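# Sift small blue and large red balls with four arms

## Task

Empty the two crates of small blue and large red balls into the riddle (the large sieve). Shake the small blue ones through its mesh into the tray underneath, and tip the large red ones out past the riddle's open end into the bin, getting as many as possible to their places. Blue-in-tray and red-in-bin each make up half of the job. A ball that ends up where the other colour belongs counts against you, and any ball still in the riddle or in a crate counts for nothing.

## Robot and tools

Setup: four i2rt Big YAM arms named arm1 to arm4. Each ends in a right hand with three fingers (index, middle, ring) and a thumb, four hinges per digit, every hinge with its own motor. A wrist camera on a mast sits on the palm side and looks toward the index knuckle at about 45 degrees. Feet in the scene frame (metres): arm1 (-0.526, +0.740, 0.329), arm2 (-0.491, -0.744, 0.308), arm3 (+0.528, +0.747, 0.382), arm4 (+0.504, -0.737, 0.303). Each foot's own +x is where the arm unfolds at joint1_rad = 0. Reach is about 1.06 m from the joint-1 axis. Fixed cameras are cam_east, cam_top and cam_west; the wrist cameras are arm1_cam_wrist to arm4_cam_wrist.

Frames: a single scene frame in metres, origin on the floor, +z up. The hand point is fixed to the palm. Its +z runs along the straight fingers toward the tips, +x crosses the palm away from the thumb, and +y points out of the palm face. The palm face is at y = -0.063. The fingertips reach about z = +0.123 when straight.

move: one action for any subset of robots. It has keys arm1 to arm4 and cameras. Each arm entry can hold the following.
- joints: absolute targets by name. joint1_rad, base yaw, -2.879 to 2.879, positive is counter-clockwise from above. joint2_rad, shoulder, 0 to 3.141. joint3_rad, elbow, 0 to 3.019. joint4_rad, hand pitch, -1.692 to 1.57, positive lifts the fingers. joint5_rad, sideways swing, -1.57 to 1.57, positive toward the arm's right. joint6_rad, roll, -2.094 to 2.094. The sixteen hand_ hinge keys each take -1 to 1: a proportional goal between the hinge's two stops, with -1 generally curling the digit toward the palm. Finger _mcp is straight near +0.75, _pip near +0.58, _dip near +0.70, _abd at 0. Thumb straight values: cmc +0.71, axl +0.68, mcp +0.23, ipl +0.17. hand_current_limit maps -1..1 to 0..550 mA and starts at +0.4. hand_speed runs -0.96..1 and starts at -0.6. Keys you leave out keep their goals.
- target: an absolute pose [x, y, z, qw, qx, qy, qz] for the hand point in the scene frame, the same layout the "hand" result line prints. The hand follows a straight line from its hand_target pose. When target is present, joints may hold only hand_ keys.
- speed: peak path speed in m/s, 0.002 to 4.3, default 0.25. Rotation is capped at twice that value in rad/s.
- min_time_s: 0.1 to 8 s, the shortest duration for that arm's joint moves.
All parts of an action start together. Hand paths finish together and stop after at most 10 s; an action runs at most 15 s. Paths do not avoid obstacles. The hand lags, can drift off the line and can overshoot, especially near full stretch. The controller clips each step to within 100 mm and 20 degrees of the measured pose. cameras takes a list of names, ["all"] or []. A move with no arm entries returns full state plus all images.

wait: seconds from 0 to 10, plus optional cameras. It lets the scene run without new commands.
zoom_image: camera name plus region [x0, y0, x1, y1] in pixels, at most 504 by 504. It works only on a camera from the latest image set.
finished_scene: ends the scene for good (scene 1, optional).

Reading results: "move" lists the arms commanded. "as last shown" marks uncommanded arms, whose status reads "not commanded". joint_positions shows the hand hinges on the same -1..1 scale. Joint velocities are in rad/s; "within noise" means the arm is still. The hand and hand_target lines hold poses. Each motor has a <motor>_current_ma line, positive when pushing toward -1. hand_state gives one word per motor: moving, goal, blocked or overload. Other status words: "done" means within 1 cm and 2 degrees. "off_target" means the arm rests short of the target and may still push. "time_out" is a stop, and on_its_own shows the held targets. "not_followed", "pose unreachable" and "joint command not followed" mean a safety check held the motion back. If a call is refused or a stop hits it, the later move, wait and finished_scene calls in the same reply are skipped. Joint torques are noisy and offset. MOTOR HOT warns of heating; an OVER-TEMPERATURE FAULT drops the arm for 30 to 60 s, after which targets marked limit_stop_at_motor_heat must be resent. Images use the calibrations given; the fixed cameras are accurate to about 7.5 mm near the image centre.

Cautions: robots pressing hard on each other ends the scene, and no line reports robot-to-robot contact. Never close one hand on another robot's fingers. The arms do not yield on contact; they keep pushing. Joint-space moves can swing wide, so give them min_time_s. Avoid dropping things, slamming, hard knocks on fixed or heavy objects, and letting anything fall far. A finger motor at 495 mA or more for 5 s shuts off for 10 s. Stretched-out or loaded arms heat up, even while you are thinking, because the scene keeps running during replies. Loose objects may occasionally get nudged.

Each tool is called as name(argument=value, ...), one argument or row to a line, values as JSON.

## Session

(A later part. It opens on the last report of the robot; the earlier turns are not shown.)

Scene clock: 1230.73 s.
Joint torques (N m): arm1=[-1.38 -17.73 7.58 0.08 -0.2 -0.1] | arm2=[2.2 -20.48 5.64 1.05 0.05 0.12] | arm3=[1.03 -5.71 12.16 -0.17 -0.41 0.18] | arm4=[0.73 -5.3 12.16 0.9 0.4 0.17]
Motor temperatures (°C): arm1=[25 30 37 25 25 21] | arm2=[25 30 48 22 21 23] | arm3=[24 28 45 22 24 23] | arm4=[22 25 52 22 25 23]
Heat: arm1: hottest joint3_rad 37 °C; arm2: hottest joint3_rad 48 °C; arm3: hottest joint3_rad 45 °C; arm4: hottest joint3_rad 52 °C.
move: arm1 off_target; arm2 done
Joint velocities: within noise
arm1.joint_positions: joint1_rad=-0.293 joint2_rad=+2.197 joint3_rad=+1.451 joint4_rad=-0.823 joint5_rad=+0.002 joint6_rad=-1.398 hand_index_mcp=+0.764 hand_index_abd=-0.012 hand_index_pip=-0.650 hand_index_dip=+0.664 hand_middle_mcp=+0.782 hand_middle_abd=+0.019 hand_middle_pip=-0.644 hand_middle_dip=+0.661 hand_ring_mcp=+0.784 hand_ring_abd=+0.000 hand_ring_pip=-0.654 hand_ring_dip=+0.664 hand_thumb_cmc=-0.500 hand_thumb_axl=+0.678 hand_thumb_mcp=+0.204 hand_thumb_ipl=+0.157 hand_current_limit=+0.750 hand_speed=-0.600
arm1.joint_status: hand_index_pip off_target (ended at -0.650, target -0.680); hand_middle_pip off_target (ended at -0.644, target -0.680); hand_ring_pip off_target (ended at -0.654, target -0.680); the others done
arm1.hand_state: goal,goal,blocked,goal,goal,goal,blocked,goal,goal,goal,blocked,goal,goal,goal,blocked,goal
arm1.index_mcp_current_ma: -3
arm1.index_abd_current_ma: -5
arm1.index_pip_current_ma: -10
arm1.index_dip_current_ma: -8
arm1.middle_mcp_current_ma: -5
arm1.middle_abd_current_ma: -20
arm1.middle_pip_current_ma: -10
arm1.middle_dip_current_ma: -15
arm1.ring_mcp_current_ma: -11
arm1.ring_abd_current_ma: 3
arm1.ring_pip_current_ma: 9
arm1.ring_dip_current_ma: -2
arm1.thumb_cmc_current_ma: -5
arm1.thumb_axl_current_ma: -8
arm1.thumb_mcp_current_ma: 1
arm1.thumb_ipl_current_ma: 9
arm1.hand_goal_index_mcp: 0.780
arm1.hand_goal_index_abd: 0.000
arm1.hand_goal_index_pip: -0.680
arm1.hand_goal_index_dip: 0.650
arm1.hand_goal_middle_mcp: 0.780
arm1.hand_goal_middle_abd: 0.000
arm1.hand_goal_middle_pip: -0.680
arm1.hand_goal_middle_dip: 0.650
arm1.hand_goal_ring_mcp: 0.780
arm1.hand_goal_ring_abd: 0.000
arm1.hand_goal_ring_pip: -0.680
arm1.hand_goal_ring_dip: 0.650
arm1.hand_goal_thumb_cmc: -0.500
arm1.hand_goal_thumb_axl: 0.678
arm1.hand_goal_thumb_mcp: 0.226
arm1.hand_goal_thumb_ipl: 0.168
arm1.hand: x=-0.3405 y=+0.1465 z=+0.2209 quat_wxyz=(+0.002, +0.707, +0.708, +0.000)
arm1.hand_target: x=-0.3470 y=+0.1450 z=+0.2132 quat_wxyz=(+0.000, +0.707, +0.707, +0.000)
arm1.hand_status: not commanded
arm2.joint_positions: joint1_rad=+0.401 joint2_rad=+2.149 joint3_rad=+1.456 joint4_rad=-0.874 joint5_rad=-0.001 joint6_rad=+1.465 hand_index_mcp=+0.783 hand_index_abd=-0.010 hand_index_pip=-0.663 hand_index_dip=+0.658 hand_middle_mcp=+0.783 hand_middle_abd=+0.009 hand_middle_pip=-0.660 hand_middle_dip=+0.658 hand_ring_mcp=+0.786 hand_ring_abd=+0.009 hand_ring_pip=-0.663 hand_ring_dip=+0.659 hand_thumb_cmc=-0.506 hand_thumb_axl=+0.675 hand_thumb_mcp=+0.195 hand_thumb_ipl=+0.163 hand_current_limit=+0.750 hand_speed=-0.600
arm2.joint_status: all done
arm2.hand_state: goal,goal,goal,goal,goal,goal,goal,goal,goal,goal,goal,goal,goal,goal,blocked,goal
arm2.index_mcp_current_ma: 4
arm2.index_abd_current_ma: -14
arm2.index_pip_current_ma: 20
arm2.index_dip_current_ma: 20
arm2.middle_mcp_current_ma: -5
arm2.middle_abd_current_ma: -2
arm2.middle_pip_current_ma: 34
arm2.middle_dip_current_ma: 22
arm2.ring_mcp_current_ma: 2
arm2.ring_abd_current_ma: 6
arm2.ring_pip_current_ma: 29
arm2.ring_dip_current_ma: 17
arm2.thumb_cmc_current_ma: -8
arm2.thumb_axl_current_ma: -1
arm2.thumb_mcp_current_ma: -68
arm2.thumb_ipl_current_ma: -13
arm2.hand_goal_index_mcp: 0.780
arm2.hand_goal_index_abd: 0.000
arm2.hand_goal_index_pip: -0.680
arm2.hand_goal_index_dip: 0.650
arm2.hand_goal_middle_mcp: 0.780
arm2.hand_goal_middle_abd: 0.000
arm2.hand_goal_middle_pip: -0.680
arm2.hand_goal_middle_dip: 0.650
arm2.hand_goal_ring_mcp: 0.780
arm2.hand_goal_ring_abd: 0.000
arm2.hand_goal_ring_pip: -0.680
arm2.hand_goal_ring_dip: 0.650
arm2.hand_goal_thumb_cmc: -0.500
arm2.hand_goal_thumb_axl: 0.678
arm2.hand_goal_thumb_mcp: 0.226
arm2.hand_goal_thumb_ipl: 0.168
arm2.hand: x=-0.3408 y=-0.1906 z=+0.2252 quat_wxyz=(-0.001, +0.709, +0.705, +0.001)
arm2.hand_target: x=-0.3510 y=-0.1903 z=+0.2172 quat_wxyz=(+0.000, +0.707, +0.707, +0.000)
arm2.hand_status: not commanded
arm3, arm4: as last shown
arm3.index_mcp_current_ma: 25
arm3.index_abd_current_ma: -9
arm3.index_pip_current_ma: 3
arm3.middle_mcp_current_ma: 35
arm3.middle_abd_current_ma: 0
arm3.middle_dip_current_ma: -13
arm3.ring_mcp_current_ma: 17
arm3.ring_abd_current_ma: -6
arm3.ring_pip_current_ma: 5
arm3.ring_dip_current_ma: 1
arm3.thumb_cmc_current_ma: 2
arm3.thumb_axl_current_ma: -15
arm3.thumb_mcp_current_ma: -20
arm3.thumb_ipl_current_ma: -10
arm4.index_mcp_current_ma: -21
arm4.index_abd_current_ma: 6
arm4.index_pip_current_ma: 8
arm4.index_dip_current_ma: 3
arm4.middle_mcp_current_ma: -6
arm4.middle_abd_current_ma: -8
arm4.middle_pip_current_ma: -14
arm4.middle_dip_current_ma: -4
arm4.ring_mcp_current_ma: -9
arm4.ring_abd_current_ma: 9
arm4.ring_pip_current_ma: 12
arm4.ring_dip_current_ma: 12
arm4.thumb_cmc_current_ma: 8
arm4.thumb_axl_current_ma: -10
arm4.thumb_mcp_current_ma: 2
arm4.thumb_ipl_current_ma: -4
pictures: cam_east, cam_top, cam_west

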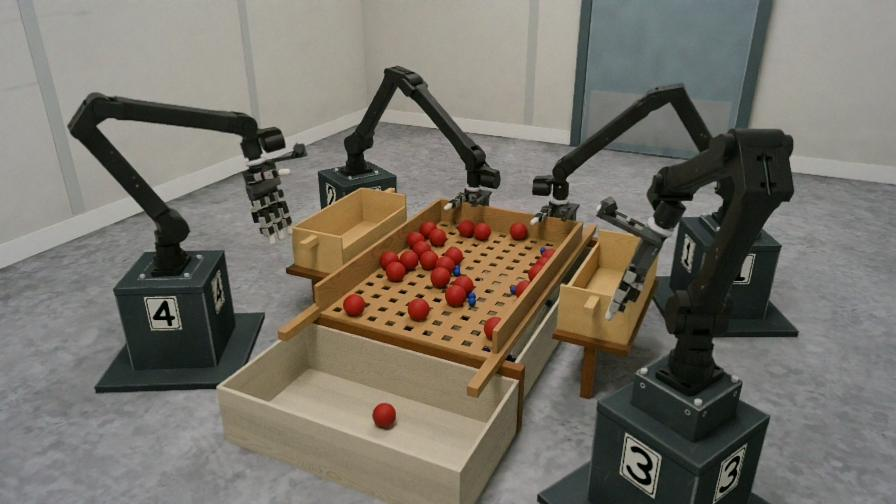

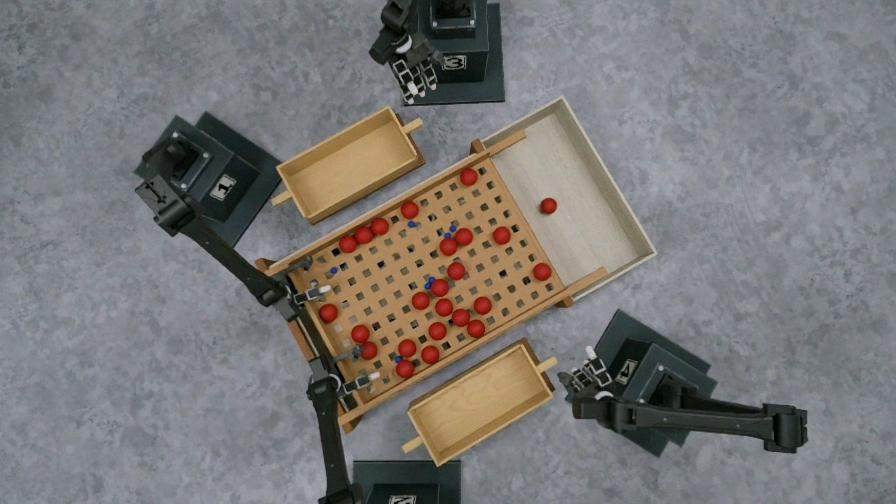

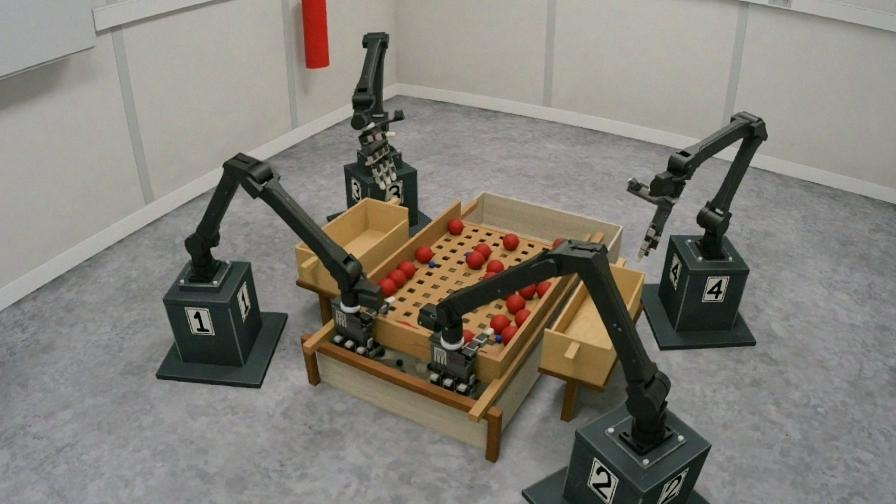

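move(
  arm1={"joints": {"hand_thumb_cmc": -0.57, "hand_thumb_mcp": -0.45, "hand_thumb_ipl": -0.48}},
  arm2={"joints": {"hand_thumb_cmc": -0.57, "hand_thumb_mcp": -0.45, "hand_thumb_ipl": -0.48}},
  cameras=["cam_east", "arm1_cam_wrist", "arm2_cam_wrist"],
)

zoom_image(
  camera="cam_east",
  region=[400, 150, 600, 300],
)

Scene clock: 1236.33 s.
Joint torques (N m): arm1=[-2.32 -17.26 7.35 -0.28 0.23 0.02] | arm2=[3.31 -19.84 5.67 1.02 -0.72 0.11] | arm3=[0.91 -5.83 12.18 -0.17 -0.41 0.17] | arm4=[1.2 -5.19 12.41 0.73 0.43 0.15]
Motor temperatures (°C): arm1=[25 30 36 25 25 21] | arm2=[25 31 47 22 21 23] | arm3=[24 28 45 22 24 23] | arm4=[22 25 52 22 25 23]
Heat: arm1: hottest joint3_rad 36 °C; arm2: hottest joint3_rad 47 °C; arm3: hottest joint3_rad 45 °C; arm4: hottest joint3_rad 52 °C.
move: arm1 off_target; arm2 off_target
Joint velocities: within noise
arm1.joint_positions: joint1_rad=-0.280 joint2_rad=+2.191 joint3_rad=+1.455 joint4_rad=-0.812 joint5_rad=-0.009 joint6_rad=-1.409 hand_index_mcp=+0.771 hand_index_abd=-0.013 hand_index_pip=-0.650 hand_index_dip=+0.664 hand_middle_mcp=+0.782 hand_middle_abd=+0.019 hand_middle_pip=-0.644 hand_middle_dip=+0.661 hand_ring_mcp=+0.784 hand_ring_abd=+0.000 hand_ring_pip=-0.654 hand_ring_dip=+0.664 hand_thumb_cmc=-0.562 hand_thumb_axl=+0.690 hand_thumb_mcp=-0.344 hand_thumb_ipl=-0.474 hand_current_limit=+0.750 hand_speed=-0.600
arm1.joint_status: hand_thumb_mcp off_target (ended at -0.344, target -0.450); the others done
arm1.hand_state: goal,goal,blocked,goal,goal,goal,blocked,goal,goal,goal,blocked,goal,goal,goal,blocked,goal
arm1.index_mcp_current_ma: -6
arm1.index_abd_current_ma: 6
arm1.index_pip_current_ma: -5
arm1.index_dip_current_ma: -1
arm1.middle_mcp_current_ma: 0
arm1.middle_abd_current_ma: -16
arm1.middle_pip_current_ma: 5
arm1.middle_dip_current_ma: -6
arm1.ring_mcp_current_ma: -16
arm1.ring_abd_current_ma: -5
arm1.ring_pip_current_ma: -2
arm1.ring_dip_current_ma: 0
arm1.thumb_cmc_current_ma: 5
arm1.thumb_axl_current_ma: -7
arm1.thumb_mcp_current_ma: 48
arm1.thumb_ipl_current_ma: 8
arm1.hand_goal_index_mcp: 0.780
arm1.hand_goal_index_abd: 0.000
arm1.hand_goal_index_pip: -0.680
arm1.hand_goal_index_dip: 0.650
arm1.hand_goal_middle_mcp: 0.780
arm1.hand_goal_middle_abd: 0.000
arm1.hand_goal_middle_pip: -0.680
arm1.hand_goal_middle_dip: 0.650
arm1.hand_goal_ring_mcp: 0.780
arm1.hand_goal_ring_abd: 0.000
arm1.hand_goal_ring_pip: -0.680
arm1.hand_goal_ring_dip: 0.650
arm1.hand_goal_thumb_cmc: -0.570
arm1.hand_goal_thumb_axl: 0.678
arm1.hand_goal_thumb_mcp: -0.450
arm1.hand_goal_thumb_ipl: -0.480
arm1.hand: x=-0.3298 y=+0.1440 z=+0.2274 quat_wxyz=(+0.014, +0.698, +0.716, -0.002)
arm1.hand_target: x=-0.3470 y=+0.1451 z=+0.2131 quat_wxyz=(+0.000, +0.707, +0.707, +0.000)
arm1.hand_status: not commanded
arm2.joint_positions: joint1_rad=+0.391 joint2_rad=+2.145 joint3_rad=+1.456 joint4_rad=-0.874 joint5_rad=+0.019 joint6_rad=+1.465 hand_index_mcp=+0.783 hand_index_abd=-0.011 hand_index_pip=-0.663 hand_index_dip=+0.658 hand_middle_mcp=+0.783 hand_middle_abd=+0.009 hand_middle_pip=-0.660 hand_middle_dip=+0.658 hand_ring_mcp=+0.787 hand_ring_abd=+0.009 hand_ring_pip=-0.663 hand_ring_dip=+0.659 hand_thumb_cmc=-0.561 hand_thumb_axl=+0.692 hand_thumb_mcp=-0.351 hand_thumb_ipl=-0.476 hand_current_limit=+0.750 hand_speed=-0.600
arm2.joint_status: hand_thumb_mcp off_target (ended at -0.351, target -0.450); the others done
arm2.hand_state: goal,goal,goal,goal,goal,goal,goal,goal,goal,goal,goal,goal,goal,goal,blocked,goal
arm2.index_mcp_current_ma: -2
arm2.index_abd_current_ma: -12
arm2.index_pip_current_ma: 23
arm2.index_dip_current_ma: 17
arm2.middle_mcp_current_ma: 0
arm2.middle_abd_current_ma: 2
arm2.middle_pip_current_ma: 40
arm2.middle_dip_current_ma: 20
arm2.ring_mcp_current_ma: 5
arm2.ring_abd_current_ma: 7
arm2.ring_pip_current_ma: 20
arm2.ring_dip_current_ma: 12
arm2.thumb_cmc_current_ma: 16
arm2.thumb_axl_current_ma: 37
arm2.thumb_mcp_current_ma: 175
arm2.thumb_ipl_current_ma: 3
arm2.hand_goal_index_mcp: 0.780
arm2.hand_goal_index_abd: 0.000
arm2.hand_goal_index_pip: -0.680
arm2.hand_goal_index_dip: 0.650
arm2.hand_goal_middle_mcp: 0.780
arm2.hand_goal_middle_abd: 0.000
arm2.hand_goal_middle_pip: -0.680
arm2.hand_goal_middle_dip: 0.650
arm2.hand_goal_ring_mcp: 0.780
arm2.hand_goal_ring_abd: 0.000
arm2.hand_goal_ring_pip: -0.680
arm2.hand_goal_ring_dip: 0.650
arm2.hand_goal_thumb_cmc: -0.570
arm2.hand_goal_thumb_axl: 0.678
arm2.hand_goal_thumb_mcp: -0.450
arm2.hand_goal_thumb_ipl: -0.480
arm2.hand: x=-0.3312 y=-0.1916 z=+0.2297 quat_wxyz=(+0.006, +0.713, +0.701, +0.009)
arm2.hand_target: x=-0.3509 y=-0.1903 z=+0.2171 quat_wxyz=(+0.000, +0.707, +0.707, +0.000)
arm2.hand_status: not commanded
arm3, arm4: as last shown
arm3.index_mcp_current_ma: 18
arm3.index_abd_current_ma: -8
arm3.index_pip_current_ma: 5
arm3.middle_mcp_current_ma: 30
arm3.middle_abd_current_ma: 4
arm3.middle_pip_current_ma: -3
arm3.middle_dip_current_ma: -12
arm3.ring_mcp_current_ma: 23
arm3.ring_abd_current_ma: -1
arm3.ring_pip_current_ma: 7
arm3.ring_dip_current_ma: 7
arm3.thumb_mcp_current_ma: -25
arm3.thumb_ipl_current_ma: -8
arm4.index_mcp_current_ma: -10
arm4.index_abd_current_ma: 13
arm4.index_pip_current_ma: 9
arm4.index_dip_current_ma: 11
arm4.middle_mcp_current_ma: 13
arm4.middle_abd_current_ma: 1
arm4.middle_pip_current_ma: 5
arm4.middle_dip_current_ma: 1
arm4.ring_mcp_current_ma: -10
arm4.ring_abd_current_ma: 11
arm4.ring_pip_current_ma: 4
arm4.ring_dip_current_ma: -7
arm4.thumb_axl_current_ma: -8
arm4.thumb_mcp_current_ma: 7
arm4.thumb_ipl_current_ma: 12
pictures: arm1_cam_wrist, arm2_cam_wrist, cam_east
arm1_cam_wrist: T_world_to_cam=[[0.70215, -0.71042, 0.04789, 0.35016], [-0.49013, -0.43345, 0.75624, -0.32544], [-0.51649, -0.55447, -0.65254, 0.1795]] pos_world=[-0.31266, 0.20723, 0.34647]
arm2_cam_wrist: T_world_to_cam=[[0.58807, -0.80881, -0.0018, 0.07599], [-0.55669, -0.40637, 0.72454, -0.47593], [-0.58675, -0.42508, -0.68923, 0.00644]] pos_world=[-0.30585, -0.1292, 0.34941]

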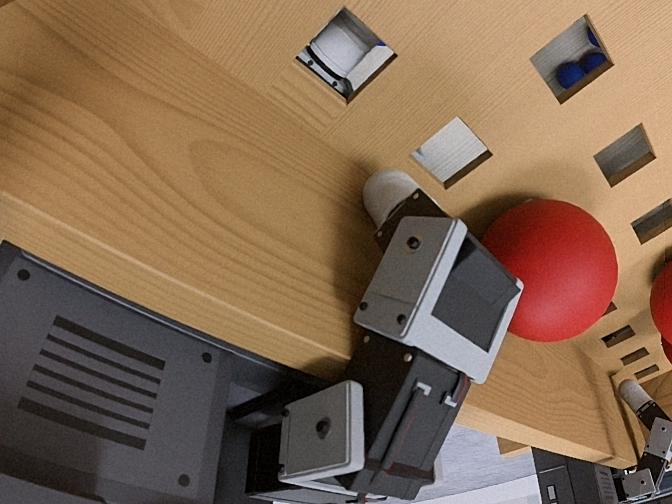

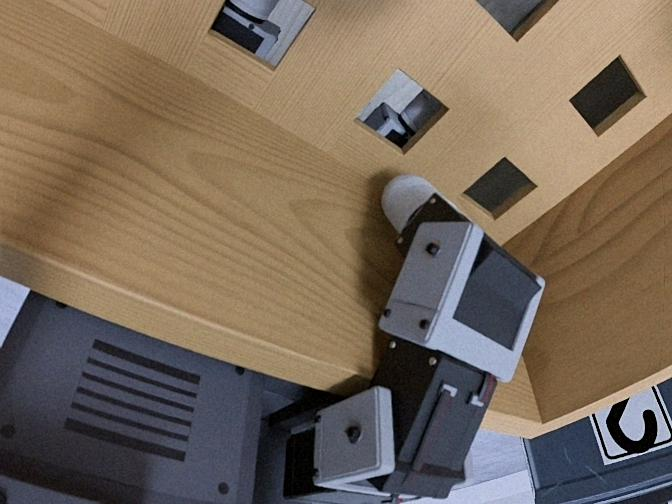

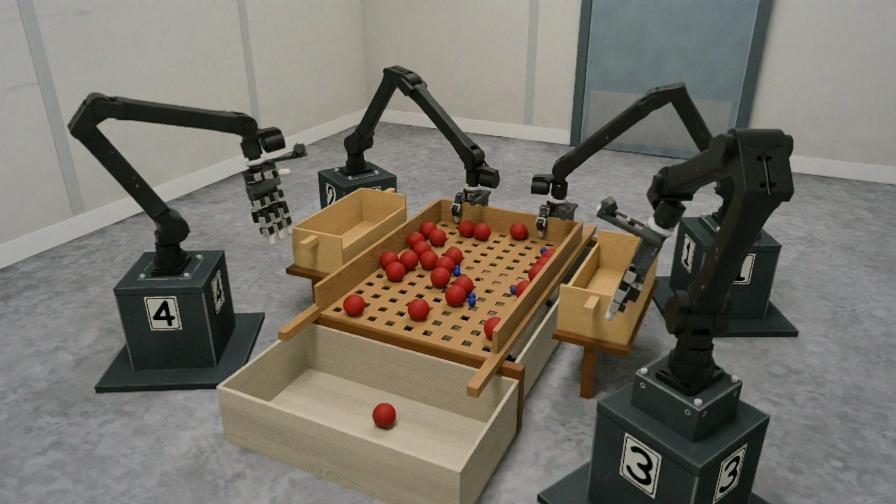

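Scaled by 2.520.

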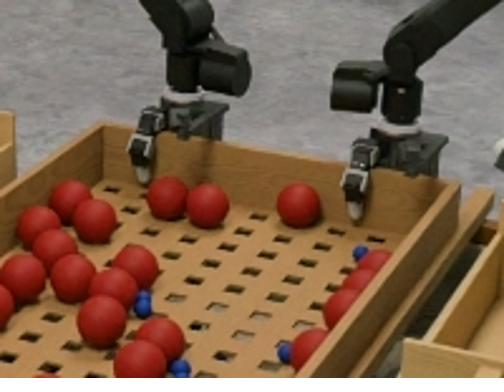

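move(
  arm1={"target": [-0.334, 0.104, 0.232, 0, 0.7071, 0.7071, 0], "speed": 0.2},
  arm2={"target": [-0.334, -0.231, 0.235, 0, 0.7071, 0.7071, 0], "speed": 0.2},
  cameras=["cam_top", "cam_east", "cam_west"],
)

zoom_image(
  camera="cam_top",
  region=[280, 150, 500, 400],
)

Scene clock: 1245.53 s.
Joint torques (N m): arm1=[-1.61 -19.02 11 -0.53 0.06 0.12] | arm2=[0.32 -21.48 4.66 0.59 -0.37 0.01] | arm3=[0.85 -5.71 12.15 -0.16 -0.41 0.18] | arm4=[1.14 -5.25 12.27 0.94 0.44 0.15]
Motor temperatures (°C): arm1=[25 31 36 25 25 21] | arm2=[25 32 46 22 22 23] | arm3=[24 28 45 22 24 23] | arm4=[22 24 52 22 25 23]
Heat: arm1: hottest joint3_rad 36 °C; arm2: hottest joint3_rad 46 °C; arm3: hottest joint3_rad 45 °C; arm4: hottest joint3_rad 52 °C.
move: arm1 off_target; arm2 done
Joint velocities: within noise
arm1.joint_positions: joint1_rad=-0.280 joint2_rad=+2.252 joint3_rad=+1.587 joint4_rad=-0.925 joint5_rad=-0.004 joint6_rad=-1.409 hand_index_mcp=+0.771 hand_index_abd=-0.012 hand_index_pip=-0.650 hand_index_dip=+0.664 hand_middle_mcp=+0.782 hand_middle_abd=+0.016 hand_middle_pip=-0.644 hand_middle_dip=+0.661 hand_ring_mcp=+0.784 hand_ring_abd=-0.003 hand_ring_pip=-0.654 hand_ring_dip=+0.664 hand_thumb_cmc=-0.589 hand_thumb_axl=+0.656 hand_thumb_mcp=-0.367 hand_thumb_ipl=-0.460 hand_current_limit=+0.750 hand_speed=-0.600
arm1.joint_status: not commanded
arm1.hand_state: goal,goal,blocked,goal,goal,goal,blocked,goal,goal,goal,blocked,goal,goal,blocked,blocked,goal
arm1.index_mcp_current_ma: -8
arm1.index_abd_current_ma: 6
arm1.index_pip_current_ma: -8
arm1.index_dip_current_ma: -2
arm1.middle_mcp_current_ma: 8
arm1.middle_abd_current_ma: -24
arm1.middle_pip_current_ma: -2
arm1.middle_dip_current_ma: -7
arm1.ring_mcp_current_ma: -6
arm1.ring_abd_current_ma: -11
arm1.ring_pip_current_ma: 10
arm1.ring_dip_current_ma: 2
arm1.thumb_cmc_current_ma: 0
arm1.thumb_axl_current_ma: -12
arm1.thumb_mcp_current_ma: 51
arm1.thumb_ipl_current_ma: -2
arm1.hand_goal_index_mcp: 0.780
arm1.hand_goal_index_abd: 0.000
arm1.hand_goal_index_pip: -0.680
arm1.hand_goal_index_dip: 0.650
arm1.hand_goal_middle_mcp: 0.780
arm1.hand_goal_middle_abd: 0.000
arm1.hand_goal_middle_pip: -0.680
arm1.hand_goal_middle_dip: 0.650
arm1.hand_goal_ring_mcp: 0.780
arm1.hand_goal_ring_abd: 0.000
arm1.hand_goal_ring_pip: -0.680
arm1.hand_goal_ring_dip: 0.650
arm1.hand_goal_thumb_cmc: -0.570
arm1.hand_goal_thumb_axl: 0.678
arm1.hand_goal_thumb_mcp: -0.450
arm1.hand_goal_thumb_ipl: -0.480
arm1.on_its_own: hand_thumb_mcp moved -0.023 toward your old target -0.450
arm1.hand: x=-0.3263 y=+0.1213 z=+0.2286 quat_wxyz=(-0.005, +0.698, +0.716, +0.008)
arm1.hand_target: x=-0.3343 y=+0.1045 z=+0.2324 quat_wxyz=(+0.000, +0.707, +0.707, +0.000)
arm1.hand_status: off_target (0.019 m and 1.8 deg from the pose sent, 0.040 m and 2.2 deg at the start)
arm2.joint_positions: joint1_rad=+0.383 joint2_rad=+2.071 joint3_rad=+1.328 joint4_rad=-0.834 joint5_rad=+0.010 joint6_rad=+1.437 hand_index_mcp=+0.783 hand_index_abd=-0.011 hand_index_pip=-0.663 hand_index_dip=+0.658 hand_middle_mcp=+0.783 hand_middle_abd=+0.009 hand_middle_pip=-0.660 hand_middle_dip=+0.658 hand_ring_mcp=+0.787 hand_ring_abd=+0.009 hand_ring_pip=-0.663 hand_ring_dip=+0.659 hand_thumb_cmc=-0.600 hand_thumb_axl=+0.644 hand_thumb_mcp=-0.364 hand_thumb_ipl=-0.450 hand_current_limit=+0.750 hand_speed=-0.600
arm2.joint_status: not commanded
arm2.hand_state: goal,goal,goal,goal,goal,goal,goal,goal,goal,goal,goal,goal,blocked,blocked,blocked,blocked
arm2.index_mcp_current_ma: 9
arm2.index_abd_current_ma: -6
arm2.index_pip_current_ma: 20
arm2.index_dip_current_ma: 20
arm2.middle_mcp_current_ma: 1
arm2.middle_abd_current_ma: 1
arm2.middle_pip_current_ma: 33
arm2.middle_dip_current_ma: 21
arm2.ring_mcp_current_ma: 4
arm2.ring_abd_current_ma: 8
arm2.ring_pip_current_ma: 27
arm2.ring_dip_current_ma: 17
arm2.thumb_cmc_current_ma: -45
arm2.thumb_axl_current_ma: -45
arm2.thumb_mcp_current_ma: 145
arm2.thumb_ipl_current_ma: 54
arm2.hand_goal_index_mcp: 0.780
arm2.hand_goal_index_abd: 0.000
arm2.hand_goal_index_pip: -0.680
arm2.hand_goal_index_dip: 0.650
arm2.hand_goal_middle_mcp: 0.780
arm2.hand_goal_middle_abd: 0.000
arm2.hand_goal_middle_pip: -0.680
arm2.hand_goal_middle_dip: 0.650
arm2.hand_goal_ring_mcp: 0.780
arm2.hand_goal_ring_abd: 0.000
arm2.hand_goal_ring_pip: -0.680
arm2.hand_goal_ring_dip: 0.650
arm2.hand_goal_thumb_cmc: -0.570
arm2.hand_goal_thumb_axl: 0.678
arm2.hand_goal_thumb_mcp: -0.450
arm2.hand_goal_thumb_ipl: -0.480
arm2.hand: x=-0.3330 y=-0.2286 z=+0.2322 quat_wxyz=(+0.007, +0.706, +0.708, +0.000)
arm2.hand_target: x=-0.3339 y=-0.2310 z=+0.2350 quat_wxyz=(+0.000, +0.707, +0.707, +0.000)
arm2.hand_status: done (0.004 m and 0.8 deg from the pose sent, 0.040 m and 1.6 deg at the start)
arm3.joint_positions: joint1_rad=-0.668 joint2_rad=+1.156 joint3_rad=+0.690 joint4_rad=-0.971 joint5_rad=-0.309 joint6_rad=-1.116 hand_index_mcp=+0.803 hand_index_abd=-0.005 hand_index_pip=+0.583 hand_index_dip=+0.694 hand_middle_mcp=+0.803 hand_middle_abd=-0.012 hand_middle_pip=+0.584 hand_middle_dip=+0.693 hand_ring_mcp=+0.805 hand_ring_abd=+0.001 hand_ring_pip=+0.583 hand_ring_dip=+0.694 hand_thumb_cmc=-0.501 hand_thumb_axl=+0.665 hand_thumb_mcp=+0.198 hand_thumb_ipl=+0.156 hand_current_limit=+0.700 hand_speed=-0.600
arm3.joint_status: not commanded
arm3.hand_state: blocked,goal,goal,goal,blocked,goal,goal,goal,blocked,goal,goal,goal,goal,goal,blocked,goal
arm3.index_mcp_current_ma: 19
arm3.index_abd_current_ma: -3
arm3.index_pip_current_ma: 3
arm3.index_dip_current_ma: -9
arm3.middle_mcp_current_ma: 32
arm3.middle_abd_current_ma: -1
arm3.middle_pip_current_ma: -2
arm3.middle_dip_current_ma: -11
arm3.ring_mcp_current_ma: 20
arm3.ring_abd_current_ma: -4
arm3.ring_pip_current_ma: -2
arm3.ring_dip_current_ma: 2
arm3.thumb_cmc_current_ma: 6
arm3.thumb_axl_current_ma: -18
arm3.thumb_mcp_current_ma: -23
arm3.thumb_ipl_current_ma: -9
arm3.hand_goal_index_mcp: 0.780
arm3.hand_goal_index_abd: 0.000
arm3.hand_goal_index_pip: 0.580
arm3.hand_goal_index_dip: 0.700
arm3.hand_goal_middle_mcp: 0.780
arm3.hand_goal_middle_abd: 0.000
arm3.hand_goal_middle_pip: 0.580
arm3.hand_goal_middle_dip: 0.700
arm3.hand_goal_ring_mcp: 0.780
arm3.hand_goal_ring_abd: 0.000
arm3.hand_goal_ring_pip: 0.580
arm3.hand_goal_ring_dip: 0.700
arm3.hand_goal_thumb_cmc: -0.500
arm3.hand_goal_thumb_axl: 0.678
arm3.hand_goal_thumb_mcp: 0.226
arm3.hand_goal_thumb_ipl: 0.168
arm3.hand: x=+0.2510 y=+0.4919 z=+0.5076 quat_wxyz=(+0.172, +0.985, +0.000, +0.007)
arm3.hand_target: x=+0.2405 y=+0.4853 z=+0.5200 quat_wxyz=(+0.174, +0.985, +0.000, +0.000)
arm3.hand_status: not commanded
arm4: as last shown
arm4.index_mcp_current_ma: 13
arm4.index_abd_current_ma: 9
arm4.index_pip_current_ma: 17
arm4.index_dip_current_ma: -1
arm4.middle_mcp_current_ma: 17
arm4.middle_abd_current_ma: -3
arm4.middle_pip_current_ma: -2
arm4.middle_dip_current_ma: 8
arm4.ring_mcp_current_ma: 1
arm4.ring_abd_current_ma: 21
arm4.ring_pip_current_ma: -2
arm4.ring_dip_current_ma: 6
arm4.thumb_cmc_current_ma: -2
arm4.thumb_axl_current_ma: 4
arm4.thumb_mcp_current_ma: 4
arm4.thumb_ipl_current_ma: -15
pictures: cam_east, cam_top, cam_west

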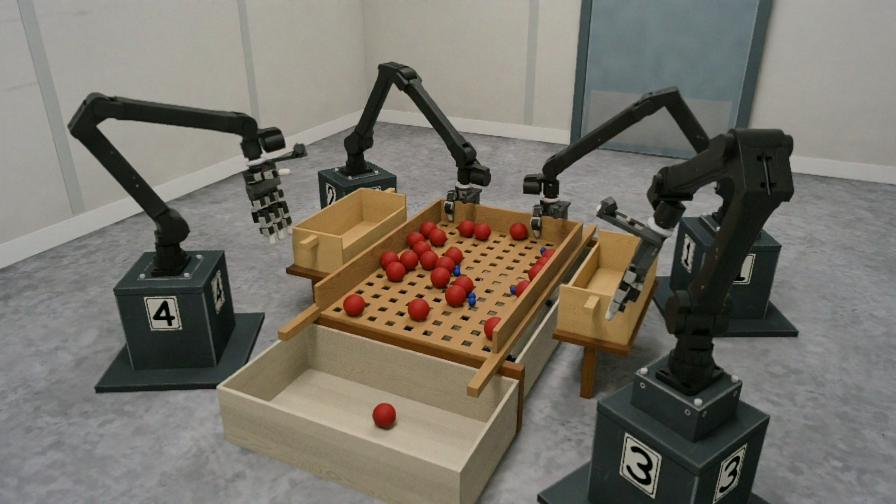

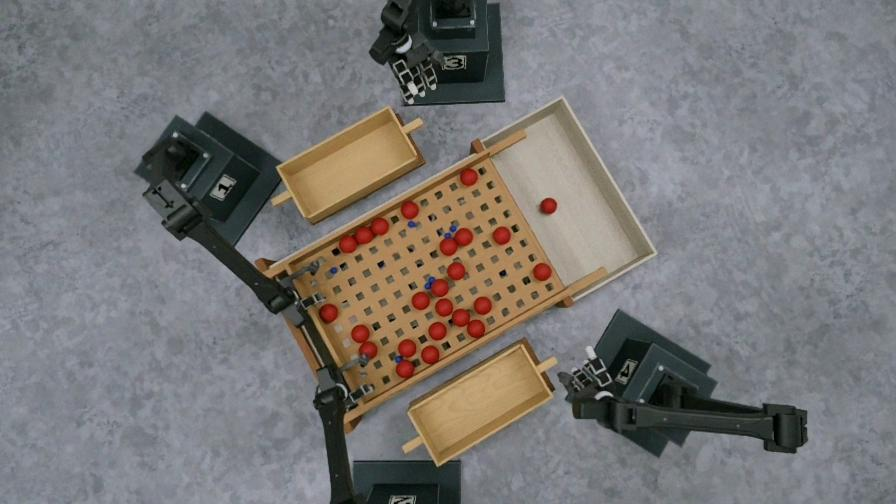

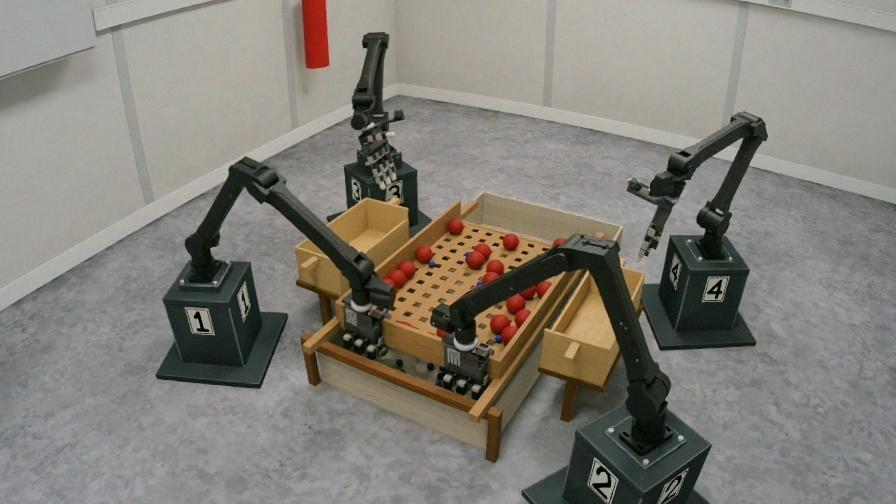

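Scaled by 2.016.

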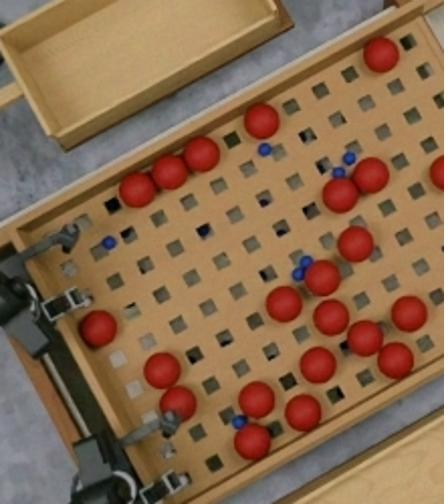

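move(
  arm3={"target": [0.505, 0.34, 0.520, 0, 0.7071, -0.7071, 0], "speed": 0.4},
  arm4={"target": [0.505, -0.34, 0.520, 0, 0.7071, -0.7071, 0], "speed": 0.4},
  arm1={"target": [-0.334, 0.172, 0.225, 0, 0.7071, 0.7071, 0], "speed": 0.1},
  cameras=["cam_east", "cam_top"],
)

Scene clock: 1274.23 s.
Joint torques (N m): arm1=[-1.14 -19.14 5.98 -0.2 0.05 0.19] | arm2=[0.26 -21.77 4.67 0.68 -0.35 0.01] | arm3=[0.5 -11.81 12.6 -0.59 0.03 0.19] | arm4=[-0.67 -9.17 13.45 0.31 -0.33 -0.04]
Motor temperatures (°C): arm1=[25 33 34 25 25 21] | arm2=[25 35 42 22 21 23] | arm3=[24 28 45 22 24 23] | arm4=[22 24 52 22 25 23]
Heat: arm1: hottest joint3_rad 34 °C; arm2: hottest joint3_rad 42 °C; arm3: hottest joint3_rad 45 °C; arm4: hottest joint3_rad 52 °C.
move: arm1 done; arm3 off_target; arm4 off_target
Joint velocities: within noise
arm1.joint_positions: joint1_rad=-0.265 joint2_rad=+2.154 joint3_rad=+1.377 joint4_rad=-0.792 joint5_rad=-0.004 joint6_rad=-1.394 hand_index_mcp=+0.771 hand_index_abd=-0.012 hand_index_pip=-0.650 hand_index_dip=+0.664 hand_middle_mcp=+0.782 hand_middle_abd=+0.017 hand_middle_pip=-0.644 hand_middle_dip=+0.661 hand_ring_mcp=+0.784 hand_ring_abd=-0.003 hand_ring_pip=-0.654 hand_ring_dip=+0.664 hand_thumb_cmc=-0.561 hand_thumb_axl=+0.717 hand_thumb_mcp=-0.371 hand_thumb_ipl=-0.457 hand_current_limit=+0.750 hand_speed=-0.600
arm1.joint_status: not commanded
arm1.hand_state: goal,goal,blocked,goal,goal,goal,blocked,goal,goal,goal,blocked,goal,goal,blocked,blocked,blocked
arm1.index_mcp_current_ma: -7
arm1.index_abd_current_ma: 2
arm1.index_pip_current_ma: -10
arm1.index_dip_current_ma: 12
arm1.middle_mcp_current_ma: 1
arm1.middle_abd_current_ma: -2
arm1.middle_pip_current_ma: 14
arm1.middle_dip_current_ma: 0
arm1.ring_mcp_current_ma: 8
arm1.ring_abd_current_ma: -10
arm1.ring_pip_current_ma: 6
arm1.ring_dip_current_ma: 3
arm1.thumb_cmc_current_ma: -10
arm1.thumb_axl_current_ma: 5
arm1.thumb_mcp_current_ma: 29
arm1.thumb_ipl_current_ma: 2
arm1.hand_goal_index_mcp: 0.780
arm1.hand_goal_index_abd: 0.000
arm1.hand_goal_index_pip: -0.680
arm1.hand_goal_index_dip: 0.650
arm1.hand_goal_middle_mcp: 0.780
arm1.hand_goal_middle_abd: 0.000
arm1.hand_goal_middle_pip: -0.680
arm1.hand_goal_middle_dip: 0.650
arm1.hand_goal_ring_mcp: 0.780
arm1.hand_goal_ring_abd: 0.000
arm1.hand_goal_ring_pip: -0.680
arm1.hand_goal_ring_dip: 0.650
arm1.hand_goal_thumb_cmc: -0.570
arm1.hand_goal_thumb_axl: 0.678
arm1.hand_goal_thumb_mcp: -0.450
arm1.hand_goal_thumb_ipl: -0.480
arm1.hand: x=-0.3270 y=+0.1709 z=+0.2249 quat_wxyz=(+0.004, +0.698, +0.716, +0.002)
arm1.hand_target: x=-0.3341 y=+0.1720 z=+0.2250 quat_wxyz=(+0.000, +0.707, +0.707, +0.000)
arm1.hand_status: done (0.007 m and 1.5 deg from the pose sent, 0.051 m and 1.8 deg at the start)
arm2: as last shown
arm2.index_mcp_current_ma: -1
arm2.index_abd_current_ma: -11
arm2.index_pip_current_ma: 21
arm2.index_dip_current_ma: 22
arm2.middle_mcp_current_ma: -2
arm2.middle_abd_current_ma: 4
arm2.middle_pip_current_ma: 39
arm2.middle_dip_current_ma: 18
arm2.ring_mcp_current_ma: 2
arm2.ring_abd_current_ma: 5
arm2.ring_dip_current_ma: 9
arm2.thumb_cmc_current_ma: -38
arm2.thumb_mcp_current_ma: 150
arm3.joint_positions: joint1_rad=+0.609 joint2_rad=+1.525 joint3_rad=+1.145 joint4_rad=-1.221 joint5_rad=-0.002 joint6_rad=+1.704 hand_index_mcp=+0.783 hand_index_abd=-0.010 hand_index_pip=+0.577 hand_index_dip=+0.694 hand_middle_mcp=+0.783 hand_middle_abd=-0.012 hand_middle_pip=+0.577 hand_middle_dip=+0.693 hand_ring_mcp=+0.783 hand_ring_abd=+0.001 hand_ring_pip=+0.578 hand_ring_dip=+0.694 hand_thumb_cmc=-0.509 hand_thumb_axl=+0.665 hand_thumb_mcp=+0.198 hand_thumb_ipl=+0.156 hand_current_limit=+0.700 hand_speed=-0.600
arm3.joint_status: not commanded
arm3.hand_state: goal,goal,goal,goal,goal,goal,goal,goal,goal,goal,goal,goal,goal,goal,blocked,goal
arm3.index_mcp_current_ma: 5
arm3.index_abd_current_ma: -8
arm3.index_pip_current_ma: 0
arm3.index_dip_current_ma: -12
arm3.middle_mcp_current_ma: 14
arm3.middle_abd_current_ma: -9
arm3.middle_pip_current_ma: -9
arm3.middle_dip_current_ma: -19
arm3.ring_mcp_current_ma: -4
arm3.ring_abd_current_ma: -3
arm3.ring_pip_current_ma: -6
arm3.ring_dip_current_ma: 10
arm3.thumb_cmc_current_ma: -5
arm3.thumb_axl_current_ma: -16
arm3.thumb_mcp_current_ma: -22
arm3.thumb_ipl_current_ma: -7
arm3.hand_goal_index_mcp: 0.780
arm3.hand_goal_index_abd: 0.000
arm3.hand_goal_index_pip: 0.580
arm3.hand_goal_index_dip: 0.700
arm3.hand_goal_middle_mcp: 0.780
arm3.hand_goal_middle_abd: 0.000
arm3.hand_goal_middle_pip: 0.580
arm3.hand_goal_middle_dip: 0.700
arm3.hand_goal_ring_mcp: 0.780
arm3.hand_goal_ring_abd: 0.000
arm3.hand_goal_ring_pip: 0.580
arm3.hand_goal_ring_dip: 0.700
arm3.hand_goal_thumb_cmc: -0.500
arm3.hand_goal_thumb_axl: 0.678
arm3.hand_goal_thumb_mcp: 0.226
arm3.hand_goal_thumb_ipl: 0.168
arm3.on_its_own: hand_middle_mcp moved -0.020 to your old target +0.780; hand_ring_mcp moved -0.023 to your old target +0.780
arm3.hand: x=+0.5015 y=+0.3546 z=+0.5089 quat_wxyz=(-0.007, +0.709, -0.705, -0.009)
arm3.hand_target: x=+0.5050 y=+0.3406 z=+0.5200 quat_wxyz=(+0.000, +0.707, -0.707, +0.000)
arm3.hand_status: off_target (0.019 m and 1.3 deg from the pose sent, 0.296 m and 91.7 deg at the start)
arm4.joint_positions: joint1_rad=-0.720 joint2_rad=+1.343 joint3_rad=+1.165 joint4_rad=-1.429 joint5_rad=+0.002 joint6_rad=-1.787 hand_index_mcp=+0.779 hand_index_abd=+0.003 hand_index_pip=+0.578 hand_index_dip=+0.698 hand_middle_mcp=+0.777 hand_middle_abd=+0.005 hand_middle_pip=+0.582 hand_middle_dip=+0.700 hand_ring_mcp=+0.776 hand_ring_abd=+0.002 hand_ring_pip=+0.580 hand_ring_dip=+0.698 hand_thumb_cmc=-0.497 hand_thumb_axl=+0.680 hand_thumb_mcp=+0.218 hand_thumb_ipl=+0.165 hand_current_limit=+0.600 hand_speed=-0.600
arm4.joint_status: not commanded
arm4.hand_state: goal,goal,goal,goal,goal,goal,goal,goal,goal,goal,goal,goal,goal,goal,goal,goal
arm4.index_mcp_current_ma: -6
arm4.index_abd_current_ma: 0
arm4.index_pip_current_ma: 9
arm4.index_dip_current_ma: 6
arm4.middle_mcp_current_ma: 0
arm4.middle_abd_current_ma: -11
arm4.middle_pip_current_ma: -5
arm4.middle_dip_current_ma: 2
arm4.ring_mcp_current_ma: -1
arm4.ring_abd_current_ma: 1
arm4.ring_pip_current_ma: 14
arm4.ring_dip_current_ma: 2
arm4.thumb_cmc_current_ma: -10
arm4.thumb_axl_current_ma: -13
arm4.thumb_mcp_current_ma: -3
arm4.thumb_ipl_current_ma: -14
arm4.hand_goal_index_mcp: 0.780
arm4.hand_goal_index_abd: 0.000
arm4.hand_goal_index_pip: 0.580
arm4.hand_goal_index_dip: 0.700
arm4.hand_goal_middle_mcp: 0.780
arm4.hand_goal_middle_abd: 0.000
arm4.hand_goal_middle_pip: 0.580
arm4.hand_goal_middle_dip: 0.700
arm4.hand_goal_ring_mcp: 0.780
arm4.hand_goal_ring_abd: 0.000
arm4.hand_goal_ring_pip: 0.580
arm4.hand_goal_ring_dip: 0.700
arm4.hand_goal_thumb_cmc: -0.500
arm4.hand_goal_thumb_axl: 0.678
arm4.hand_goal_thumb_mcp: 0.226
arm4.hand_goal_thumb_ipl: 0.168
arm4.hand: x=+0.4983 y=-0.3534 z=+0.5021 quat_wxyz=(-0.015, -0.708, +0.706, -0.011)
arm4.hand_target: x=+0.5048 y=-0.3408 z=+0.5198 quat_wxyz=(+0.000, -0.707, +0.707, +0.000)
arm4.hand_status: off_target (0.023 m and 2.2 deg from the pose sent, 0.242 m and 91.8 deg at the start)

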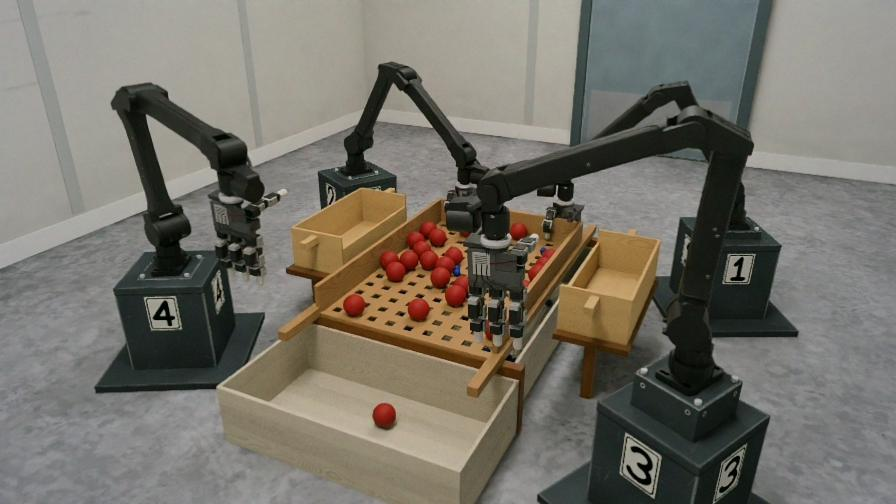

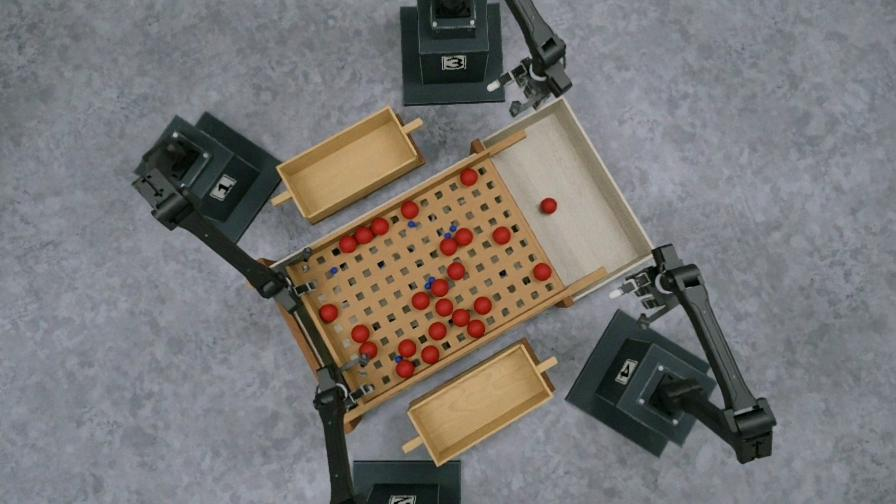

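move(
  arm3={"target": [0.520, 0.234, 0.400, 0, 0.7071, -0.7071, 0], "speed": 0.3},
  arm4={"target": [0.526, -0.211, 0.405, 0, 0.7071, -0.7071, 0], "speed": 0.3},
  cameras=["cam_east", "cam_top", "arm3_cam_wrist", "arm4_cam_wrist"],
)

zoom_image(
  camera="cam_east",
  region=[200, 220, 560, 500],
)

Scene clock: 1280.50 s.
Joint torques (N m): arm1=[-1.2 -18.96 5.98 -0.23 0.06 0.18] | arm2=[0.38 -21.77 4.71 0.69 -0.38 0.04] | arm3=[0.32 -17.96 11.26 0.1 0.02 0.18] | arm4=[0.44 -16.44 12.1 0.77 -0.31 0.15]
Motor temperatures (°C): arm1=[25 33 34 25 25 21] | arm2=[25 35 42 22 21 23] | arm3=[24 29 45 22 24 23] | arm4=[22 25 52 22 25 23]
Heat: arm1: hottest joint3_rad 34 °C; arm2: hottest joint3_rad 42 °C; arm3: hottest joint3_rad 45 °C; arm4: hottest joint3_rad 52 °C.
move: arm3 off_target; arm4 off_target
Joint velocities: within noise
arm1, arm2: as last shown
arm1.index_mcp_current_ma: -5
arm1.index_abd_current_ma: -7
arm1.index_pip_current_ma: -4
arm1.index_dip_current_ma: 9
arm1.middle_abd_current_ma: -4
arm1.middle_pip_current_ma: -5
arm1.middle_dip_current_ma: 8
arm1.ring_mcp_current_ma: -5
arm1.ring_abd_current_ma: -4
arm1.ring_pip_current_ma: 9
arm1.ring_dip_current_ma: -1
arm1.thumb_cmc_current_ma: 7
arm1.thumb_axl_current_ma: 12
arm1.thumb_mcp_current_ma: 38
arm1.thumb_ipl_current_ma: 1
arm2.index_pip_current_ma: 22
arm2.index_dip_current_ma: 16
arm2.middle_mcp_current_ma: 5
arm2.middle_abd_current_ma: 6
arm2.middle_pip_current_ma: 34
arm2.ring_abd_current_ma: 2
arm2.ring_pip_current_ma: 21
arm2.thumb_cmc_current_ma: -40
arm2.thumb_axl_current_ma: -40
arm2.thumb_mcp_current_ma: 151
arm2.thumb_ipl_current_ma: 49
arm3.joint_positions: joint1_rad=+0.609 joint2_rad=+1.923 joint3_rad=+1.331 joint4_rad=-1.035 joint5_rad=-0.002 joint6_rad=+1.706 hand_index_mcp=+0.783 hand_index_abd=-0.006 hand_index_pip=+0.577 hand_index_dip=+0.694 hand_middle_mcp=+0.783 hand_middle_abd=-0.017 hand_middle_pip=+0.577 hand_middle_dip=+0.693 hand_ring_mcp=+0.783 hand_ring_abd=-0.004 hand_ring_pip=+0.578 hand_ring_dip=+0.694 hand_thumb_cmc=-0.509 hand_thumb_axl=+0.665 hand_thumb_mcp=+0.198 hand_thumb_ipl=+0.156 hand_current_limit=+0.700 hand_speed=-0.600
arm3.joint_status: not commanded
arm3.hand_state: goal,goal,goal,goal,goal,goal,goal,goal,goal,goal,goal,goal,goal,goal,blocked,goal
arm3.index_mcp_current_ma: -1
arm3.index_abd_current_ma: -11
arm3.index_pip_current_ma: -3
arm3.index_dip_current_ma: -12
arm3.middle_mcp_current_ma: 16
arm3.middle_abd_current_ma: -1
arm3.middle_pip_current_ma: -13
arm3.middle_dip_current_ma: -15
arm3.ring_mcp_current_ma: -8
arm3.ring_abd_current_ma: -16
arm3.ring_pip_current_ma: -8
arm3.ring_dip_current_ma: 2
arm3.thumb_cmc_current_ma: -3
arm3.thumb_axl_current_ma: -18
arm3.thumb_mcp_current_ma: -15
arm3.thumb_ipl_current_ma: -6
arm3.hand_goal_index_mcp: 0.780
arm3.hand_goal_index_abd: 0.000
arm3.hand_goal_index_pip: 0.580
arm3.hand_goal_index_dip: 0.700
arm3.hand_goal_middle_mcp: 0.780
arm3.hand_goal_middle_abd: 0.000
arm3.hand_goal_middle_pip: 0.580
arm3.hand_goal_middle_dip: 0.700
arm3.hand_goal_ring_mcp: 0.780
arm3.hand_goal_ring_abd: 0.000
arm3.hand_goal_ring_pip: 0.580
arm3.hand_goal_ring_dip: 0.700
arm3.hand_goal_thumb_cmc: -0.500
arm3.hand_goal_thumb_axl: 0.678
arm3.hand_goal_thumb_mcp: 0.226
arm3.hand_goal_thumb_ipl: 0.168
arm3.hand: x=+0.5155 y=+0.2547 z=+0.3904 quat_wxyz=(-0.014, +0.709, -0.705, -0.019)
arm3.hand_target: x=+0.5200 y=+0.2347 z=+0.4006 quat_wxyz=(+0.000, +0.707, -0.707, +0.000)
arm3.hand_status: off_target (0.023 m and 2.7 deg from the pose sent, 0.164 m and 1.3 deg at the start)
arm4.joint_positions: joint1_rad=-0.720 joint2_rad=+1.764 joint3_rad=+1.334 joint4_rad=-1.198 joint5_rad=+0.001 joint6_rad=-1.786 hand_index_mcp=+0.779 hand_index_abd=+0.003 hand_index_pip=+0.578 hand_index_dip=+0.698 hand_middle_mcp=+0.777 hand_middle_abd=+0.005 hand_middle_pip=+0.581 hand_middle_dip=+0.700 hand_ring_mcp=+0.776 hand_ring_abd=+0.003 hand_ring_pip=+0.580 hand_ring_dip=+0.698 hand_thumb_cmc=-0.497 hand_thumb_axl=+0.680 hand_thumb_mcp=+0.218 hand_thumb_ipl=+0.165 hand_current_limit=+0.600 hand_speed=-0.600
arm4.joint_status: not commanded
arm4.hand_state: goal,goal,goal,goal,goal,goal,goal,goal,goal,goal,goal,goal,goal,goal,goal,goal
arm4.index_mcp_current_ma: -14
arm4.index_abd_current_ma: -7
arm4.index_pip_current_ma: 13
arm4.index_dip_current_ma: -21
arm4.middle_mcp_current_ma: 10
arm4.middle_abd_current_ma: -1
arm4.middle_pip_current_ma: 17
arm4.middle_dip_current_ma: 0
arm4.ring_mcp_current_ma: -9
arm4.ring_abd_current_ma: 2
arm4.ring_pip_current_ma: 14
arm4.ring_dip_current_ma: -3
arm4.thumb_cmc_current_ma: 5
arm4.thumb_axl_current_ma: -8
arm4.thumb_mcp_current_ma: -5
arm4.thumb_ipl_current_ma: -6
arm4.hand_goal_index_mcp: 0.780
arm4.hand_goal_index_abd: 0.000
arm4.hand_goal_index_pip: 0.580
arm4.hand_goal_index_dip: 0.700
arm4.hand_goal_middle_mcp: 0.780
arm4.hand_goal_middle_abd: 0.000
arm4.hand_goal_middle_pip: 0.580
arm4.hand_goal_middle_dip: 0.700
arm4.hand_goal_ring_mcp: 0.780
arm4.hand_goal_ring_abd: 0.000
arm4.hand_goal_ring_pip: 0.580
arm4.hand_goal_ring_dip: 0.700
arm4.hand_goal_thumb_cmc: -0.500
arm4.hand_goal_thumb_axl: 0.678
arm4.hand_goal_thumb_mcp: 0.226
arm4.hand_goal_thumb_ipl: 0.168
arm4.hand: x=+0.5246 y=-0.2315 z=+0.3852 quat_wxyz=(-0.024, -0.707, +0.706, -0.017)
arm4.hand_target: x=+0.5257 y=-0.2120 z=+0.4056 quat_wxyz=(+0.000, -0.707, +0.707, +0.000)
arm4.hand_status: off_target (0.029 m and 3.3 deg from the pose sent, 0.175 m and 2.2 deg at the start)
pictures: arm3_cam_wrist, arm4_cam_wrist, cam_east, cam_top
arm3_cam_wrist: T_world_to_cam=[[-0.60573, 0.79531, 0.02409, 0.13925], [0.56714, 0.41033, 0.71413, -0.71927], [0.55807, 0.44623, -0.6996, -0.00184]] pos_world=[0.4933, 0.18521, 0.50901]
arm4_cam_wrist: T_world_to_cam=[[-0.63627, 0.76696, -0.08329, 0.58379], [0.50664, 0.49683, 0.70462, -0.46886], [0.58179, 0.40613, -0.70468, 0.18038]] pos_world=[0.50404, -0.28806, 0.5061]

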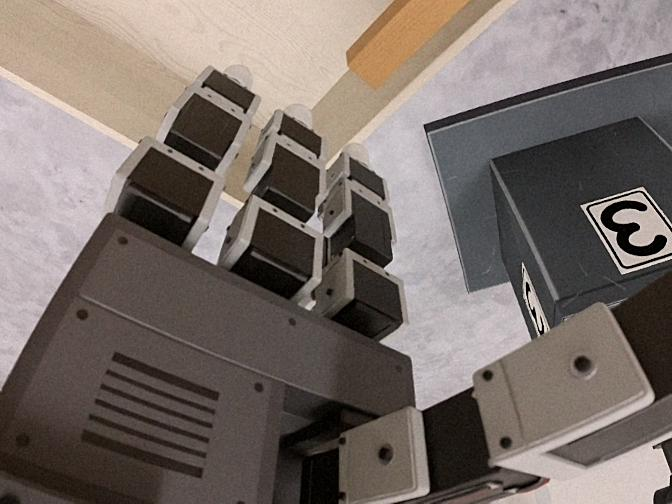

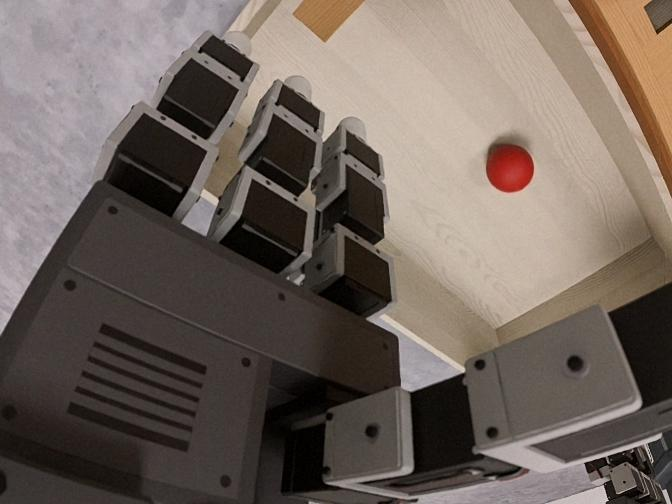

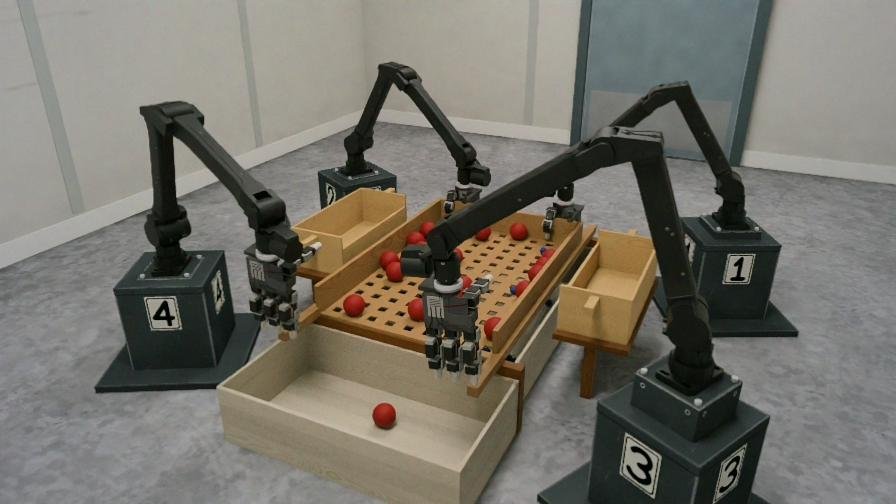

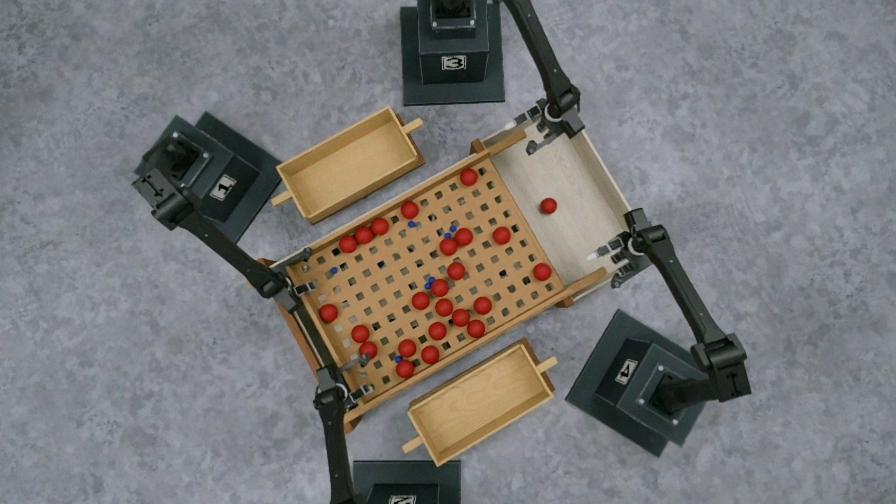

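Scaled by 1.400.

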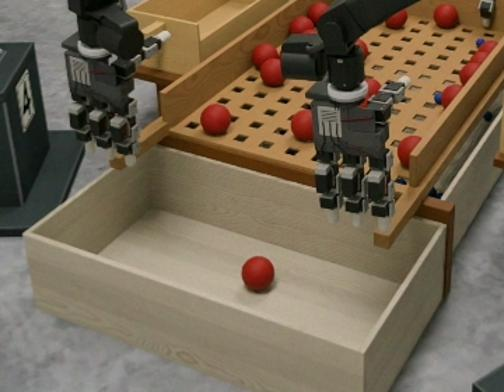

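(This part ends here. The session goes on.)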